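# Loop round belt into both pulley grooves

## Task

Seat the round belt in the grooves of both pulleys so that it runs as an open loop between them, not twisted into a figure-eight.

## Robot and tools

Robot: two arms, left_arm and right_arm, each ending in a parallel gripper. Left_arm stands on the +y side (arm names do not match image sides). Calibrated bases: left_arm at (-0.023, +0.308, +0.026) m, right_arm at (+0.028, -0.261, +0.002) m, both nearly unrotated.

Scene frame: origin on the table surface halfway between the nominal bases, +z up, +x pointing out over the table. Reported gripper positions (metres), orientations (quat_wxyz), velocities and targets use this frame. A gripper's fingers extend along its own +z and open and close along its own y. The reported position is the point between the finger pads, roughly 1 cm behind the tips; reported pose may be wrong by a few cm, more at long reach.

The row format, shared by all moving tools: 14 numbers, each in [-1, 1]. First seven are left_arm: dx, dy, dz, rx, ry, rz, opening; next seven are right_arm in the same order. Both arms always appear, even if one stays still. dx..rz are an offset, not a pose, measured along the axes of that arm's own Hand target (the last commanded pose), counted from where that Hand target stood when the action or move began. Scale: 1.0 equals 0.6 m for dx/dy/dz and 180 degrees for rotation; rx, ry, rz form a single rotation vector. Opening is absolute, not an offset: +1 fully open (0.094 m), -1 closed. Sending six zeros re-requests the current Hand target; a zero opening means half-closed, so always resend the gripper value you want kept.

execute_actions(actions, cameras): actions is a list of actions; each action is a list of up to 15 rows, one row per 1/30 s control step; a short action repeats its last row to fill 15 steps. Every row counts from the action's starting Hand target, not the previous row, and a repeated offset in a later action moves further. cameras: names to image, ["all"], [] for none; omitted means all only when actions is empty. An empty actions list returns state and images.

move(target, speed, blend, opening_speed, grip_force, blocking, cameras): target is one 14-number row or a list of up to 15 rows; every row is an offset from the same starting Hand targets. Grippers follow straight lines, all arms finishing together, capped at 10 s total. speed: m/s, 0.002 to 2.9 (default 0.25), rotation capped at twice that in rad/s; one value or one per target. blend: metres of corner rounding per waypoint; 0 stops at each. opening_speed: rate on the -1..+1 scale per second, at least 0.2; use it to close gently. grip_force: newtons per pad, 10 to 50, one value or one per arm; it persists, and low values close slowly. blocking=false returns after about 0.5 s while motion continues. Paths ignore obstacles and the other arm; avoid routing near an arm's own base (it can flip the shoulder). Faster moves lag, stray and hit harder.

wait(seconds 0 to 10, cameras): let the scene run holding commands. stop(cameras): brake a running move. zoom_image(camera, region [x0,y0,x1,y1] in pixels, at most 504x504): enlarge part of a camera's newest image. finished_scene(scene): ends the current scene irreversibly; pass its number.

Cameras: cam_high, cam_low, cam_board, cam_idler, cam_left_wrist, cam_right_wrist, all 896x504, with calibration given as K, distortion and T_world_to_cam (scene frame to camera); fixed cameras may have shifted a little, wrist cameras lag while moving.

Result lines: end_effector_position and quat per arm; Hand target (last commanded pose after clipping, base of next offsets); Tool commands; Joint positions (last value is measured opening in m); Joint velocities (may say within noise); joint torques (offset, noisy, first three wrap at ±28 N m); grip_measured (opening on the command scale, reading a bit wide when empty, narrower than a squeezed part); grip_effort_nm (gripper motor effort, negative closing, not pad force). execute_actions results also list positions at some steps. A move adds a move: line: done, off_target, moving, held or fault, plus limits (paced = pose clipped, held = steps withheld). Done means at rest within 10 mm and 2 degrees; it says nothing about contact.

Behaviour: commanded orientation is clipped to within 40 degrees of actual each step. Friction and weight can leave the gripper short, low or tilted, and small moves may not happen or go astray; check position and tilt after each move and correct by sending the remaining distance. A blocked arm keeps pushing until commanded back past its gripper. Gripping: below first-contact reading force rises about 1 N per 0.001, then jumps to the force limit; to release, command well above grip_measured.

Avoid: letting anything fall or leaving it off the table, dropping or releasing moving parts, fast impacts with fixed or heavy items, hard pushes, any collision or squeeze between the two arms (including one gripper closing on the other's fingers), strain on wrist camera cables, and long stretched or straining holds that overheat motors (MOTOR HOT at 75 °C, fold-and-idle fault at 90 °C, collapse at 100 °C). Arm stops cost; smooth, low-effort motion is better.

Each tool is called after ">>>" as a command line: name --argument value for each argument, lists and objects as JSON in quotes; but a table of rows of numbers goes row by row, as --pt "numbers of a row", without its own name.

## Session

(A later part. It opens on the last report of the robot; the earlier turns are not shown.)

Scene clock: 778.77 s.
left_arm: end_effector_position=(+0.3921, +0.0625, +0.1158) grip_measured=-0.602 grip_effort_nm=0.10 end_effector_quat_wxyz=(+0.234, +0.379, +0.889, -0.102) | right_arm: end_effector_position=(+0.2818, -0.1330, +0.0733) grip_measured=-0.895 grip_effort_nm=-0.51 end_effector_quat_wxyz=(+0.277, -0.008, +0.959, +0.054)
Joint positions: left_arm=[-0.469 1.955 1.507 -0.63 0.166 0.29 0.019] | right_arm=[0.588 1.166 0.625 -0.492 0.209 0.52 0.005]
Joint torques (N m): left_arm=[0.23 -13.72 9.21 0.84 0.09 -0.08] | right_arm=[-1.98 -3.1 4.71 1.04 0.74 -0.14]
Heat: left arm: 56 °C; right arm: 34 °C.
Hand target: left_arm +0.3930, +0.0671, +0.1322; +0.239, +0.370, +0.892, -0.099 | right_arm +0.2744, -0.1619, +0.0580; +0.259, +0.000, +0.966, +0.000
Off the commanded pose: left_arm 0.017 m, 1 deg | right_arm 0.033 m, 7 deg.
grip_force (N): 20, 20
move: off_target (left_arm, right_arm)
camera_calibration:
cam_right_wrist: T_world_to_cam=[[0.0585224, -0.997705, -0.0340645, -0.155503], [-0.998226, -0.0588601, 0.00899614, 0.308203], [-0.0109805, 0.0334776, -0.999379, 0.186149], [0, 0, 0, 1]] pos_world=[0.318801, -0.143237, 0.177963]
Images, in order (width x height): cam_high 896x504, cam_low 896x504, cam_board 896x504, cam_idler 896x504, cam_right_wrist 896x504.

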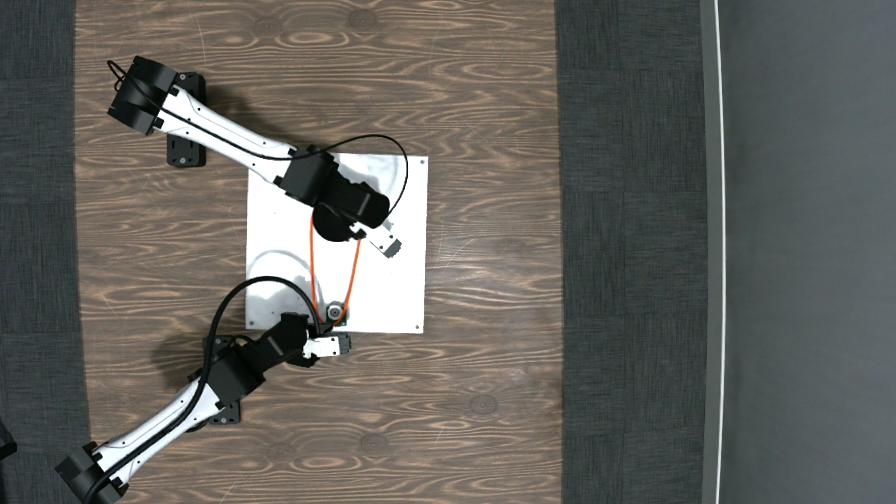

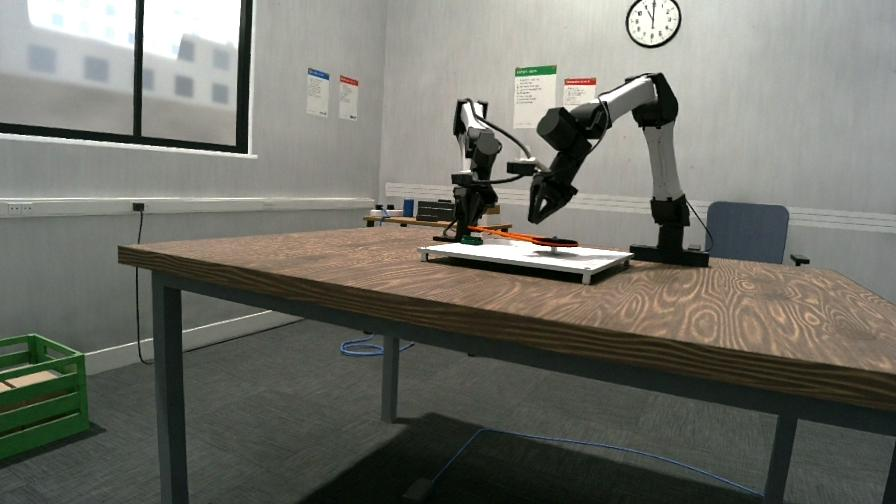

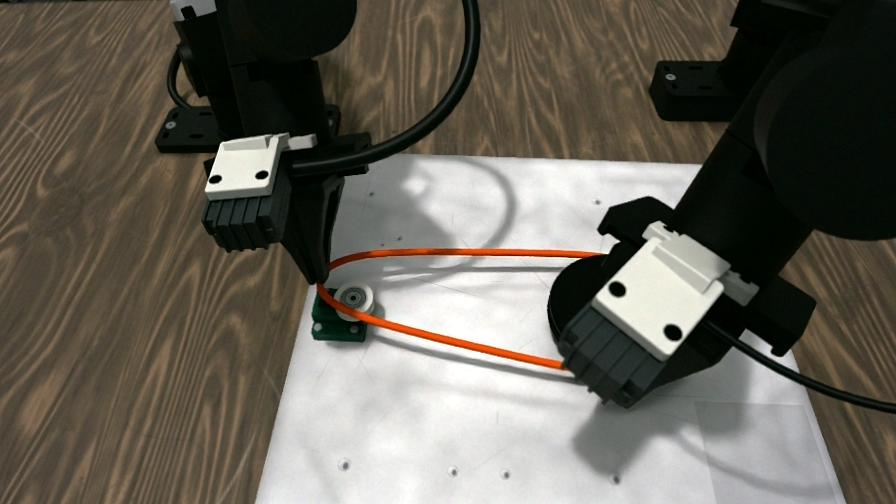

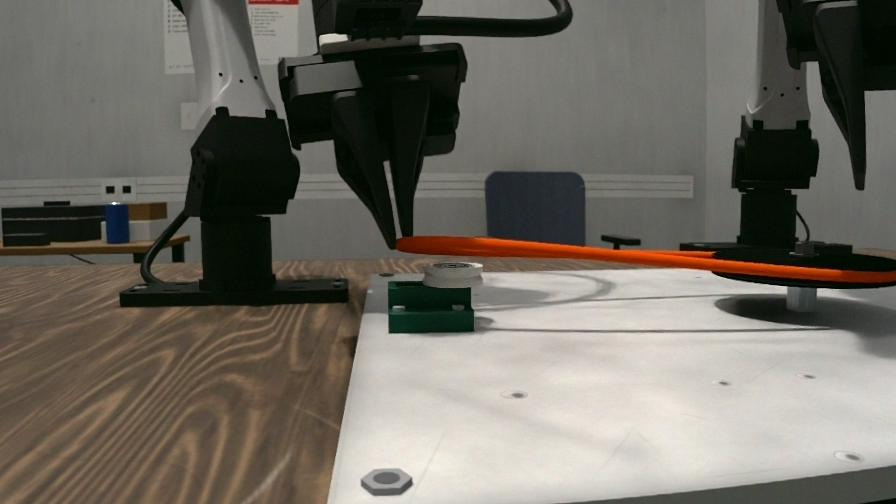

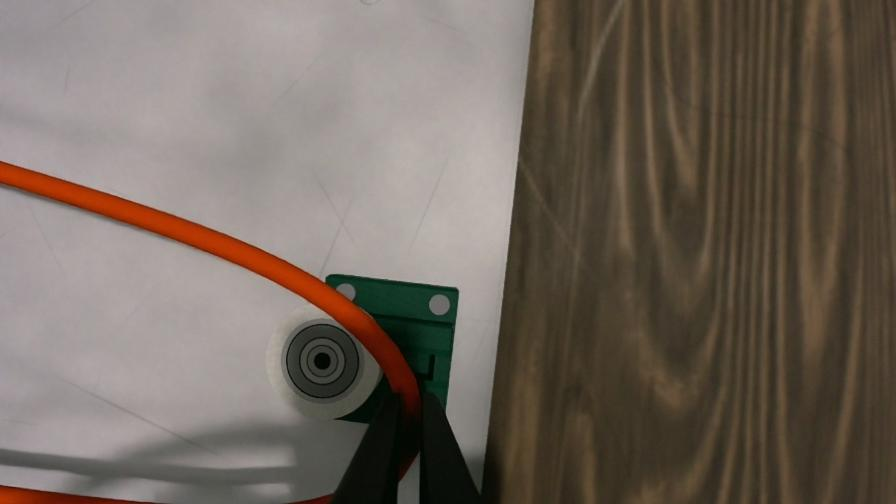

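>>> move --pt "0 0 0 0 0 0 -0.6 -0.0159 -0.005 0.0092 0 0 0 -1" --pt "0 0 0 0 0 0 -0.6 -0.0025 -0.005 0.0323 0 0 0 -1" --speed 0.05 --cameras '["cam_high","cam_low","cam_idler","cam_board","cam_right_wrist"]'

>>> zoom_image --camera "cam_idler" --region '[340, 180, 560, 340]'

>>> zoom_image --camera "cam_board" --region '[280, 220, 440, 360]'

>>> zoom_image --camera "cam_low" --region '[450, 200, 590, 270]'

Scene clock: 805.47 s.
left_arm: end_effector_position=(+0.3921, +0.0625, +0.1158) grip_measured=-0.602 grip_effort_nm=0.10 end_effector_quat_wxyz=(+0.234, +0.379, +0.889, -0.102) | right_arm: end_effector_position=(+0.2916, -0.1341, +0.0595) grip_measured=-0.895 grip_effort_nm=-0.51 end_effector_quat_wxyz=(+0.277, -0.011, +0.959, +0.060)
Joint positions: left_arm=[-0.469 1.955 1.507 -0.63 0.166 0.29 0.019] | right_arm=[0.547 1.219 0.596 -0.398 0.177 0.48 0.005]
Joint torques (N m): left_arm=[0.08 -13.6 9.17 0.84 0.06 -0.06] | right_arm=[-2.06 -2.54 4.45 1.17 0.86 -0.13]
Heat: left arm: 60 °C; right arm: 32 °C.
Hand target: left_arm +0.3930, +0.0671, +0.1322; +0.239, +0.370, +0.892, -0.099 | right_arm +0.2853, -0.1649, +0.0419; +0.259, +0.000, +0.966, +0.000
Off the commanded pose: left_arm 0.017 m, 1 deg | right_arm 0.036 m, 7 deg.
grip_force (N): 20, 20
move: off_target (left_arm, right_arm)
camera_calibration:
cam_right_wrist: T_world_to_cam=[[0.0677995, -0.996797, -0.0424035, -0.159667], [-0.997627, -0.0682453, 0.00915311, 0.316549], [-0.0120176, 0.0416823, -0.999059, 0.173888], [0, 0, 0, 1]] pos_world=[0.328713, -0.144801, 0.164057]
Images, in order (width x height): cam_high 896x504, cam_low 896x504, cam_board 896x504, cam_idler 896x504, cam_right_wrist 896x504.

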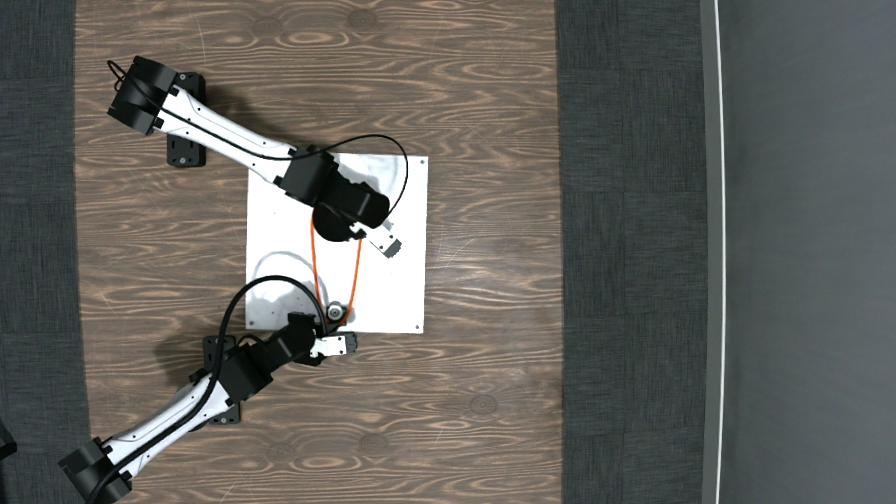

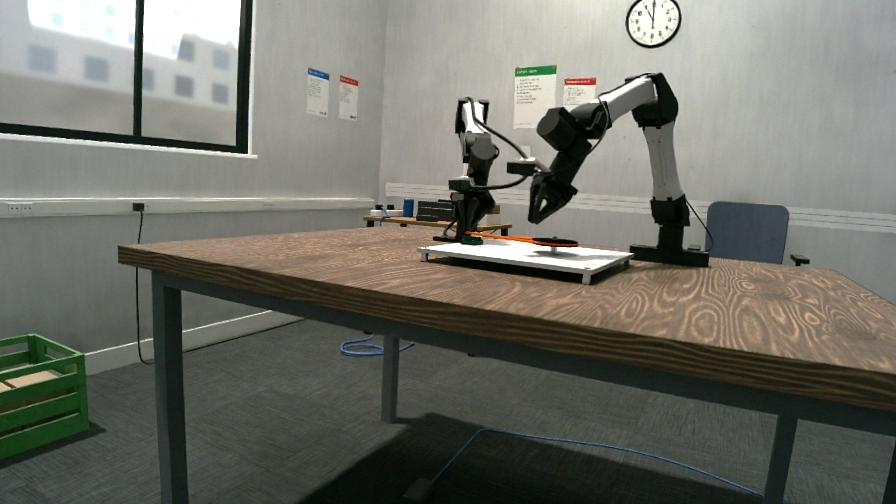

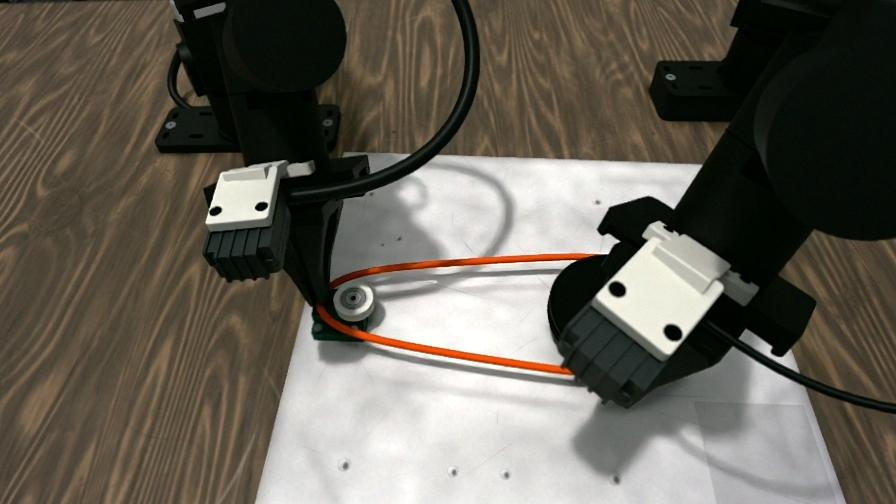

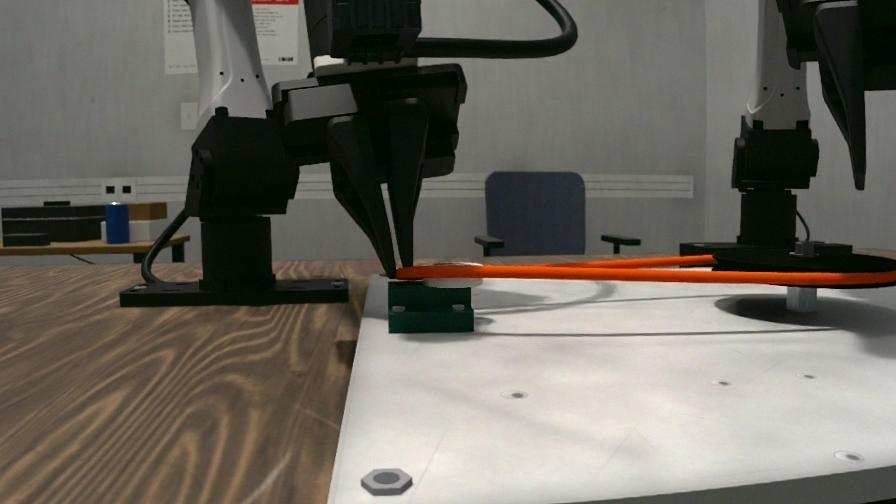

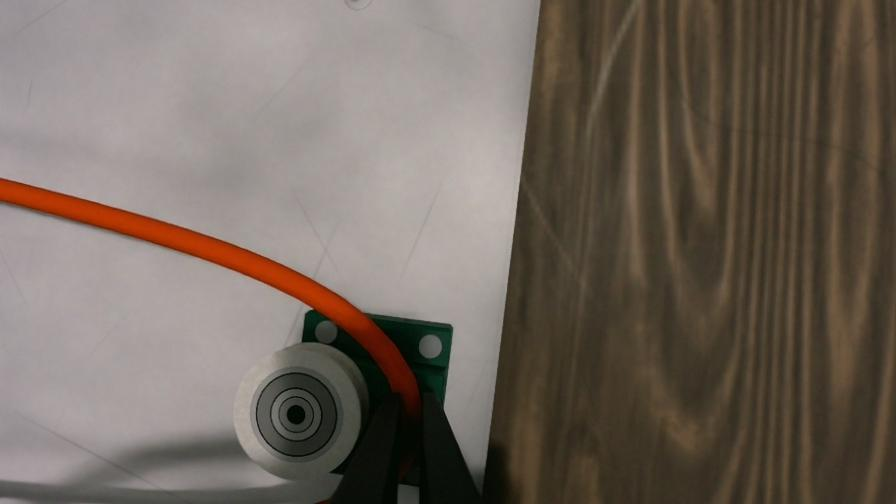

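Scaled by 2.291 from the camera's 896x504 image, which has a finer 1280x720 frame.

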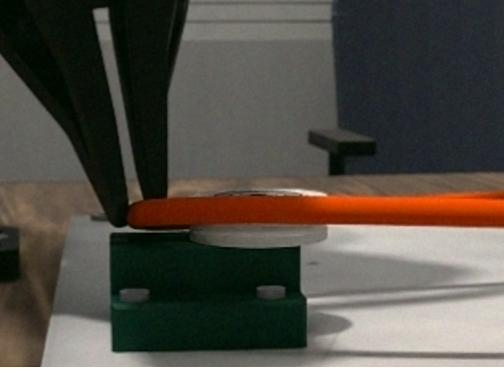

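Scaled by 3.150 from the camera's 896x504 image, which has a finer 1280x720 frame.

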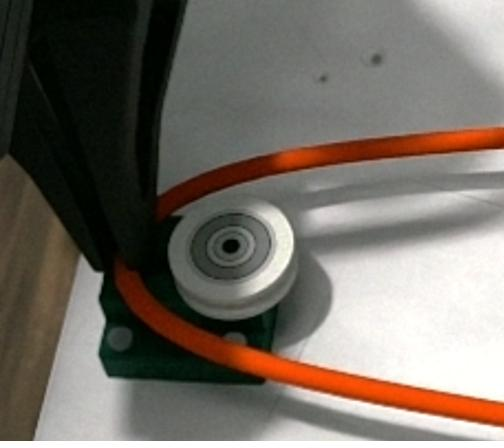

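Scaled by 3.600 from the camera's 896x504 image, which has a finer 1280x720 frame.

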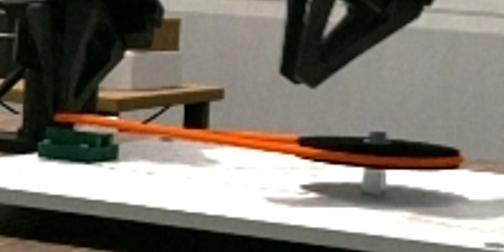

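>>> move --target '[0.1848,0.2003,-0.2222,0,0,0,-0.6,-0.0122,0.006,0.009,-0.0694,0,-0.1203,-1]' --speed 0.12 --cameras '["cam_high","cam_low","cam_idler","cam_board","cam_right_wrist"]'

>>> zoom_image --camera "cam_idler" --region '[340, 180, 560, 340]'

>>> zoom_image --camera "cam_board" --region '[280, 220, 440, 360]'

>>> zoom_image --camera "cam_low" --region '[450, 200, 590, 270]'

Scene clock: 920.00 s.
left_arm: end_effector_position=(+0.3653, +0.2709, +0.1722) grip_measured=-0.602 grip_effort_nm=0.10 end_effector_quat_wxyz=(+0.223, +0.357, +0.902, -0.096) | right_arm: end_effector_position=(+0.2994, -0.1337, +0.0599) grip_measured=-0.895 grip_effort_nm=-0.51 end_effector_quat_wxyz=(+0.279, -0.221, +0.929, +0.103)
Joint positions: left_arm=[0.067 1.701 1.437 -0.966 0.359 0.752 0.019] | right_arm=[0.359 1.219 0.577 -0.335 -0.126 -0.063 0.005]
Joint torques (N m): left_arm=[-0.34 -11.07 9.44 0.52 0.47 0.24] | right_arm=[-2.28 -2.76 4.82 1.34 0.64 -0.22]
Heat: left arm: 67 °C; right arm: 31 °C.
Hand target: left_arm +0.3630, +0.2671, +0.1922; +0.239, +0.370, +0.892, -0.099 | right_arm +0.2944, -0.1613, +0.0409; +0.253, -0.209, +0.943, +0.056
Off the commanded pose: left_arm 0.020 m, 3 deg | right_arm 0.034 m, 7 deg.
grip_force (N): 20, 20
move: off_target (left_arm, right_arm)
camera_calibration:
cam_right_wrist: T_world_to_cam=[[0.47846, -0.878107, -0.00204716, -0.269348], [-0.877818, -0.47824, -0.0268625, 0.235853], [0.0226091, 0.0146497, -0.999637, 0.160373], [0, 0, 0, 1]] pos_world=[0.332283, -0.126072, 0.166099]
Images, in order (width x height): cam_high 896x504, cam_low 896x504, cam_board 896x504, cam_idler 896x504, cam_right_wrist 896x504.

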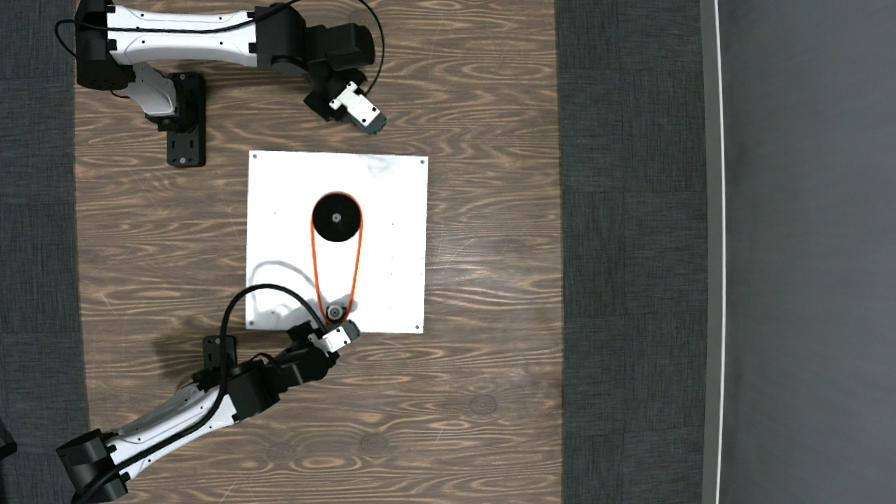

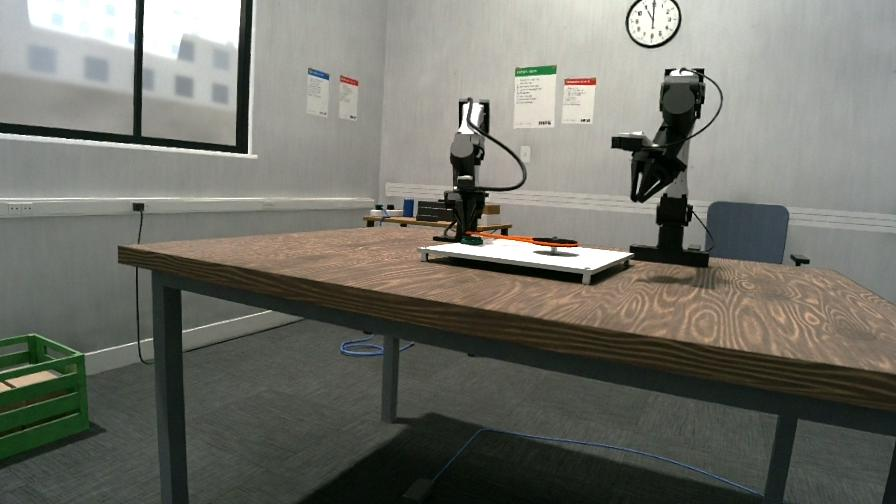

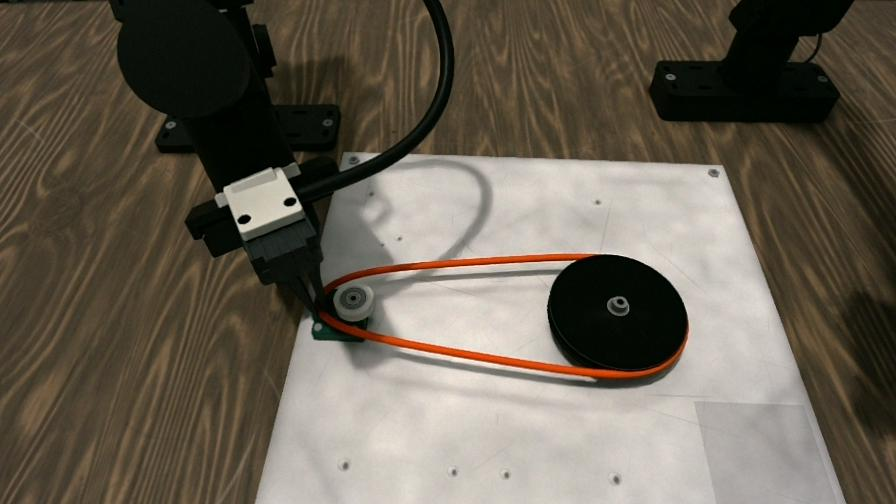

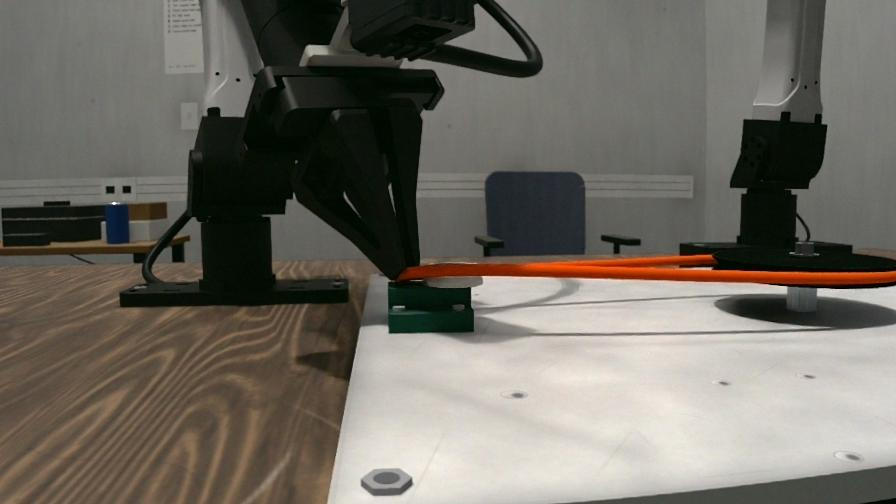

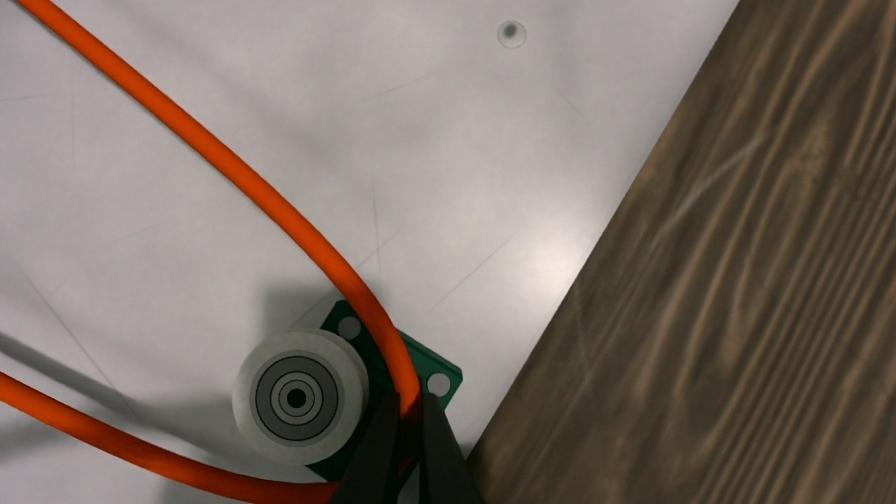

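Scaled by 2.291 from the camera's 896x504 image, which has a finer 1280x720 frame.

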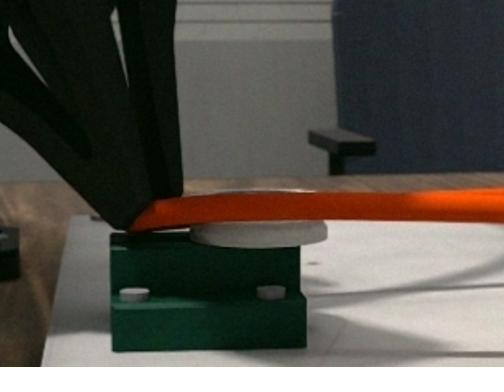

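Scaled by 3.150 from the camera's 896x504 image, which has a finer 1280x720 frame.

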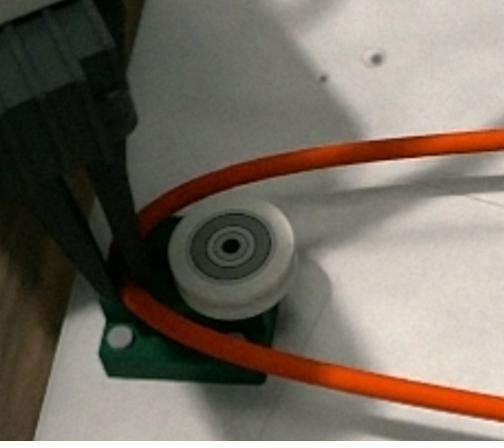

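Scaled by 3.600 from the camera's 896x504 image, which has a finer 1280x720 frame.

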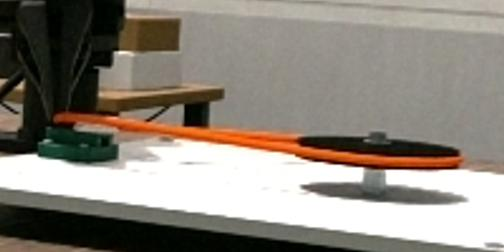

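>>> move --target '[0.1882,-0.1415,-0.051,0,0,0,-0.6,-0.0225,0.0145,0.0132,-0.0833,0,-0.1443,-1]' --speed 0.1 --cameras '["cam_high","cam_low","cam_idler","cam_board","cam_right_wrist"]'

>>> zoom_image --camera "cam_idler" --region '[340, 180, 560, 340]'

>>> zoom_image --camera "cam_board" --region '[280, 220, 440, 360]'

Scene clock: 950.87 s.
left_arm: end_effector_position=(+0.2342, +0.2922, +0.1644) grip_measured=-0.602 grip_effort_nm=0.10 end_effector_quat_wxyz=(+0.246, +0.364, +0.894, -0.082) | right_arm: end_effector_position=(+0.3086, -0.1253, +0.0579) grip_measured=-0.895 grip_effort_nm=-0.51 end_effector_quat_wxyz=(+0.272, -0.450, +0.838, +0.150)
Joint positions: left_arm=[0.214 1.177 0.943 -0.998 0.408 0.911 0.019] | right_arm=[0.211 1.378 0.686 -0.4 -0.428 -0.662 0.005]
Joint torques (N m): left_arm=[-0.05 -4.86 5.71 0.6 0.63 0.25] | right_arm=[-1.66 -2.47 7.28 0.77 0.42 -0.31]
Heat: left arm: 66 °C; right arm: 31 °C.
Hand target: left_arm +0.2230, +0.2871, +0.1622; +0.239, +0.370, +0.892, -0.099 | right_arm +0.3049, -0.1468, +0.0409; +0.230, -0.446, +0.857, +0.119
Off the commanded pose: left_arm 0.013 m, 2 deg | right_arm 0.028 m, 6 deg.
grip_force (N): 20, 20
move: off_target (left_arm, right_arm)
camera_calibration:
cam_right_wrist: T_world_to_cam=[[0.838038, -0.542324, 0.0598081, -0.338777], [-0.539695, -0.840055, -0.0551134, 0.0999333], [0.0801314, 0.013909, -0.996687, 0.139949], [0, 0, 0, 1]] pos_world=[0.326627, -0.101724, 0.165255]
Images, in order (width x height): cam_high 896x504, cam_low 896x504, cam_board 896x504, cam_idler 896x504, cam_right_wrist 896x504.

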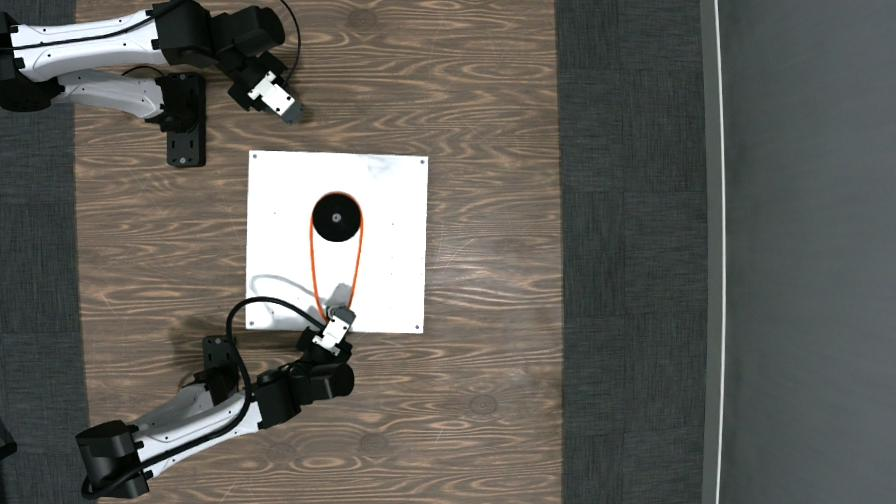

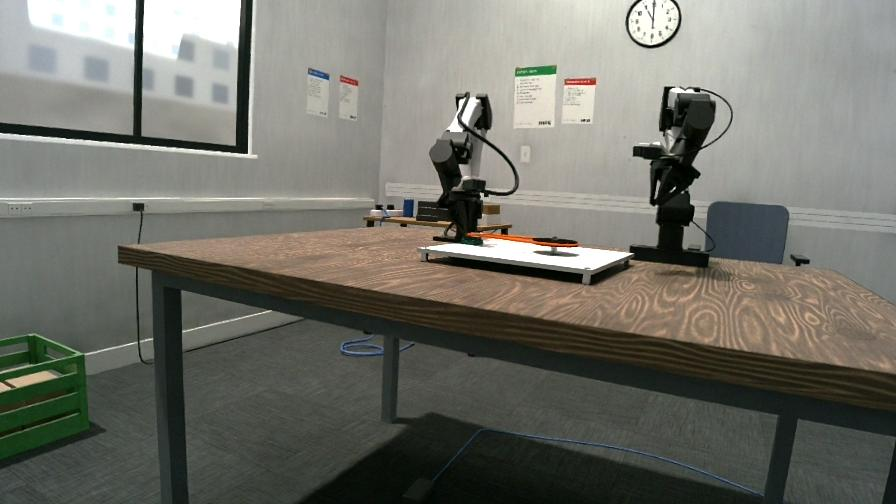

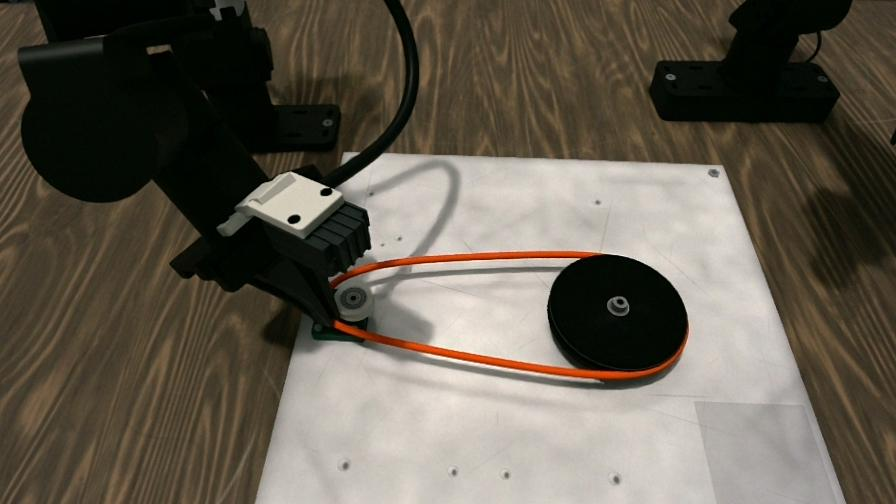

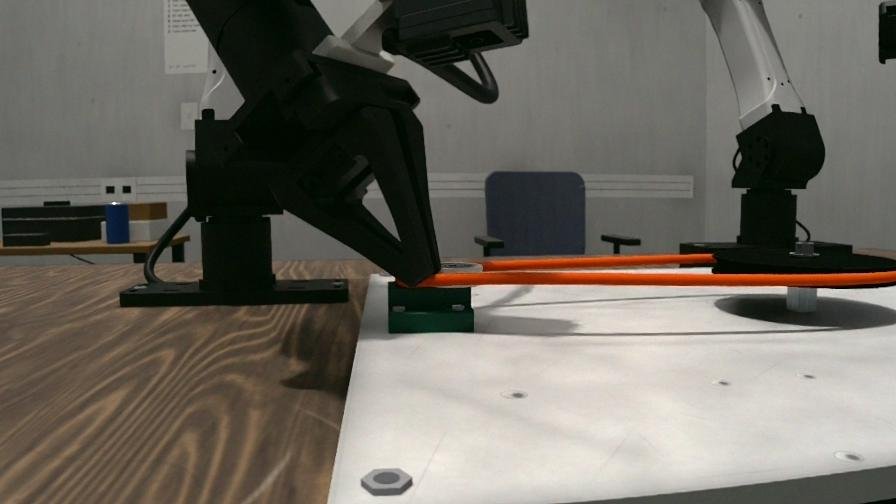

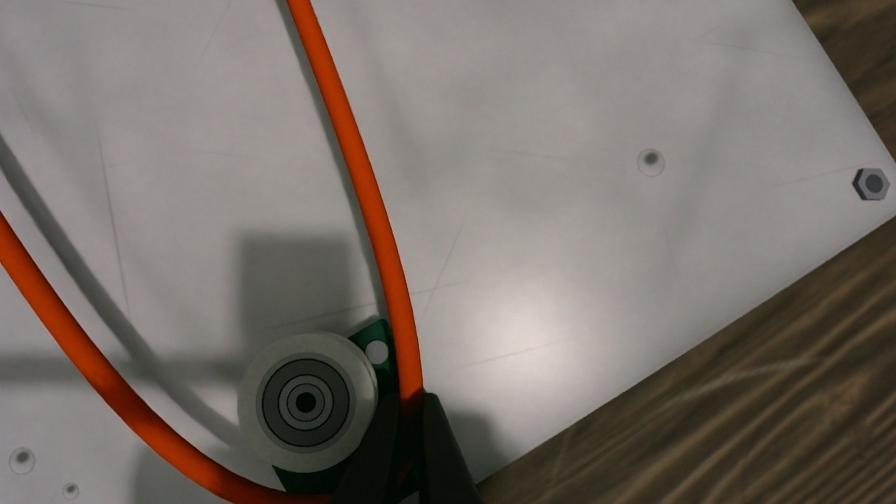

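Scaled by 2.291 from the camera's 896x504 image, which has a finer 1280x720 frame.

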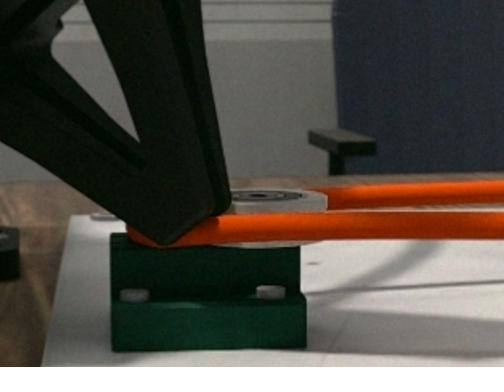

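Scaled by 3.150 from the camera's 896x504 image, which has a finer 1280x720 frame.

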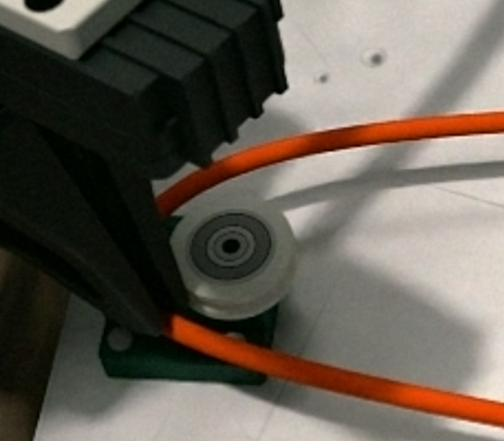

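>>> move --target '[0,0,0,0,0,0,-0.6,-0.0322,0.0152,0.0165,-0.0778,0,-0.1347,-1]' --speed 0.08 --cameras '["cam_high","cam_low","cam_idler","cam_board","cam_right_wrist"]'

>>> zoom_image --camera "cam_idler" --region '[340, 180, 560, 340]'

>>> zoom_image --camera "cam_board" --region '[280, 220, 440, 360]'

>>> zoom_image --camera "cam_high" --region '[230, 130, 450, 350]'

Scene clock: 976.37 s.
left_arm: end_effector_position=(+0.2342, +0.2922, +0.1644) grip_measured=-0.602 grip_effort_nm=0.10 end_effector_quat_wxyz=(+0.246, +0.364, +0.894, -0.082) | right_arm: end_effector_position=(+0.3183, -0.1129, +0.0521) grip_measured=-0.895 grip_effort_nm=-0.50 end_effector_quat_wxyz=(+0.230, -0.636, +0.716, +0.170)
Joint positions: left_arm=[0.214 1.177 0.943 -0.998 0.408 0.911 0.019] | right_arm=[0.193 1.61 0.92 -0.625 -0.527 -1.184 0.005]
Joint torques (N m): left_arm=[-0.02 -4.71 5.68 0.58 0.57 0.24] | right_arm=[-0.55 -4.92 7.27 0.24 -0.08 -0.23]
Heat: left arm: 56 °C; right arm: 33 °C.
Hand target: left_arm +0.2230, +0.2871, +0.1622; +0.239, +0.370, +0.892, -0.099 | right_arm +0.3099, -0.1238, +0.0419; +0.194, -0.640, +0.724, +0.171
Off the commanded pose: left_arm 0.012 m, 2 deg | right_arm 0.017 m, 4 deg.
grip_force (N): 20, 20
move: off_target (left_arm, right_arm)
camera_calibration:
cam_right_wrist: T_world_to_cam=[[0.986059, -0.119241, 0.116056, -0.342165], [-0.119761, -0.9928, -0.00250652, -0.0384321], [0.11552, -0.0114275, -0.993239, 0.118989], [0, 0, 0, 1]] pos_world=[0.319047, -0.0775958, 0.157799]
Images, in order (width x height): cam_high 896x504, cam_low 896x504, cam_board 896x504, cam_idler 896x504, cam_right_wrist 896x504.

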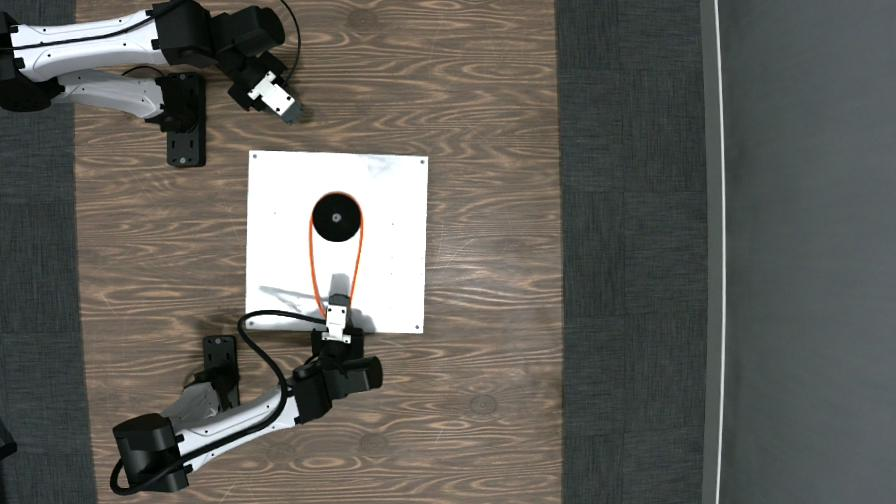

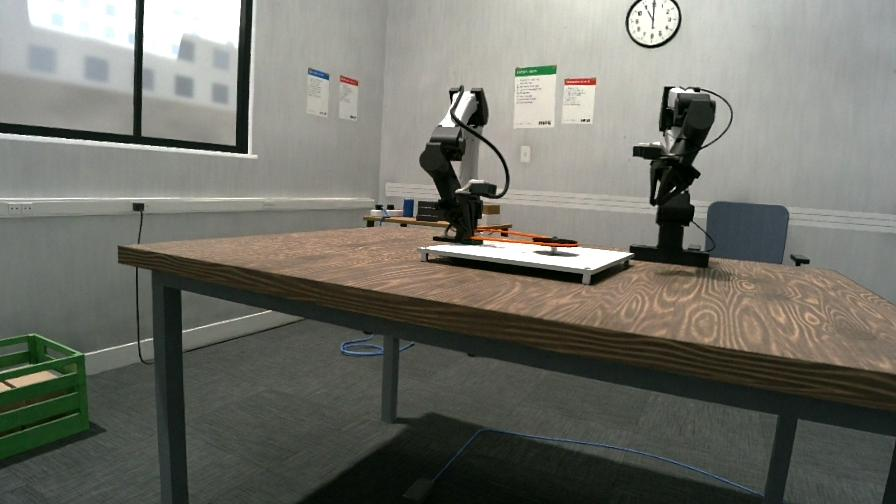

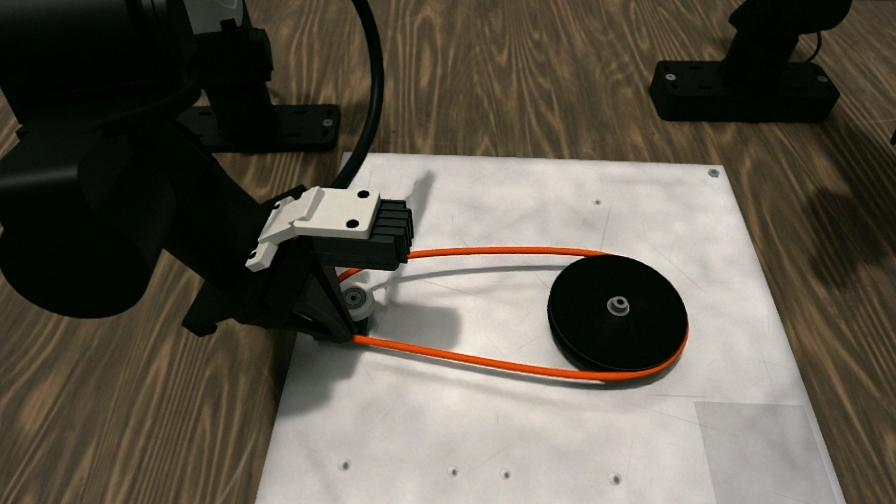

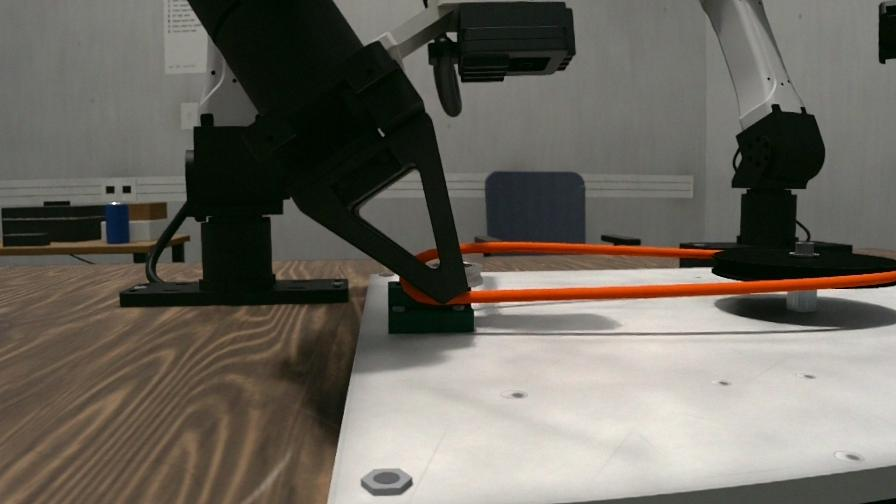

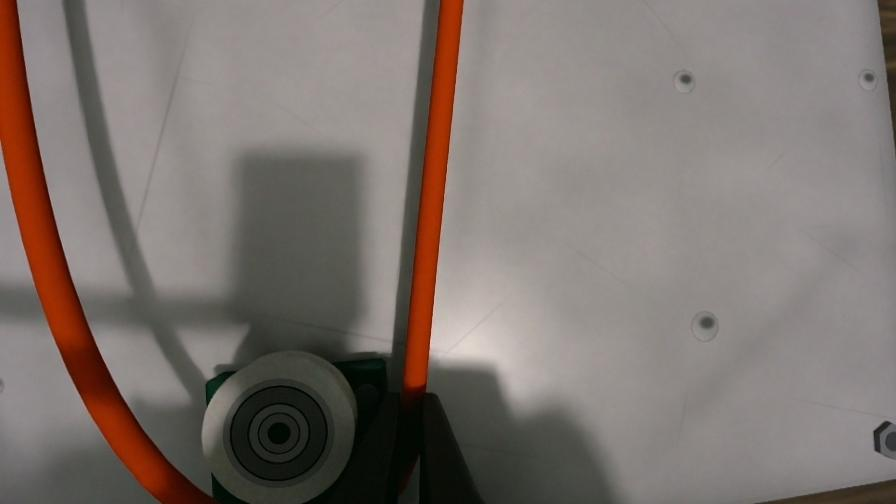

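Scaled by 2.291 from the camera's 896x504 image, which has a finer 1280x720 frame.

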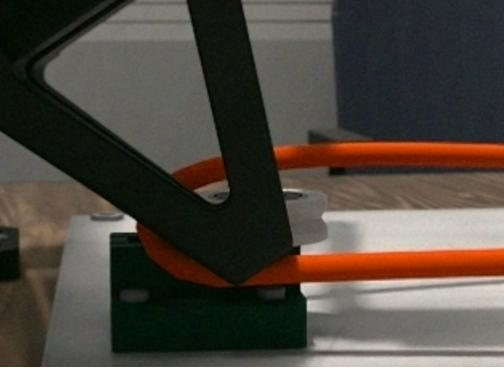

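Scaled by 3.150 from the camera's 896x504 image, which has a finer 1280x720 frame.

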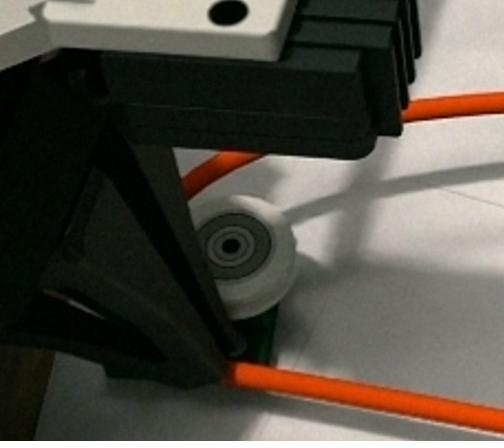

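Scaled by 2.291 from the camera's 896x504 image, which has a finer 1280x720 frame.

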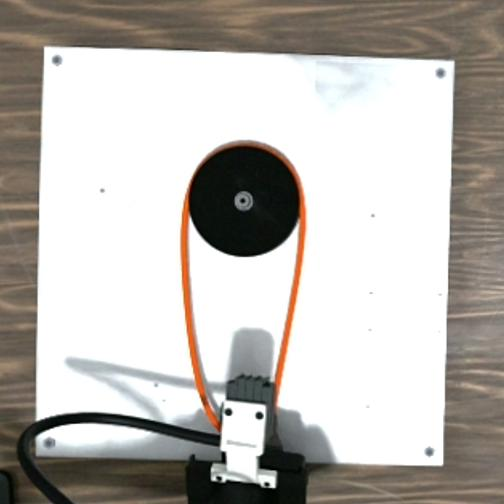

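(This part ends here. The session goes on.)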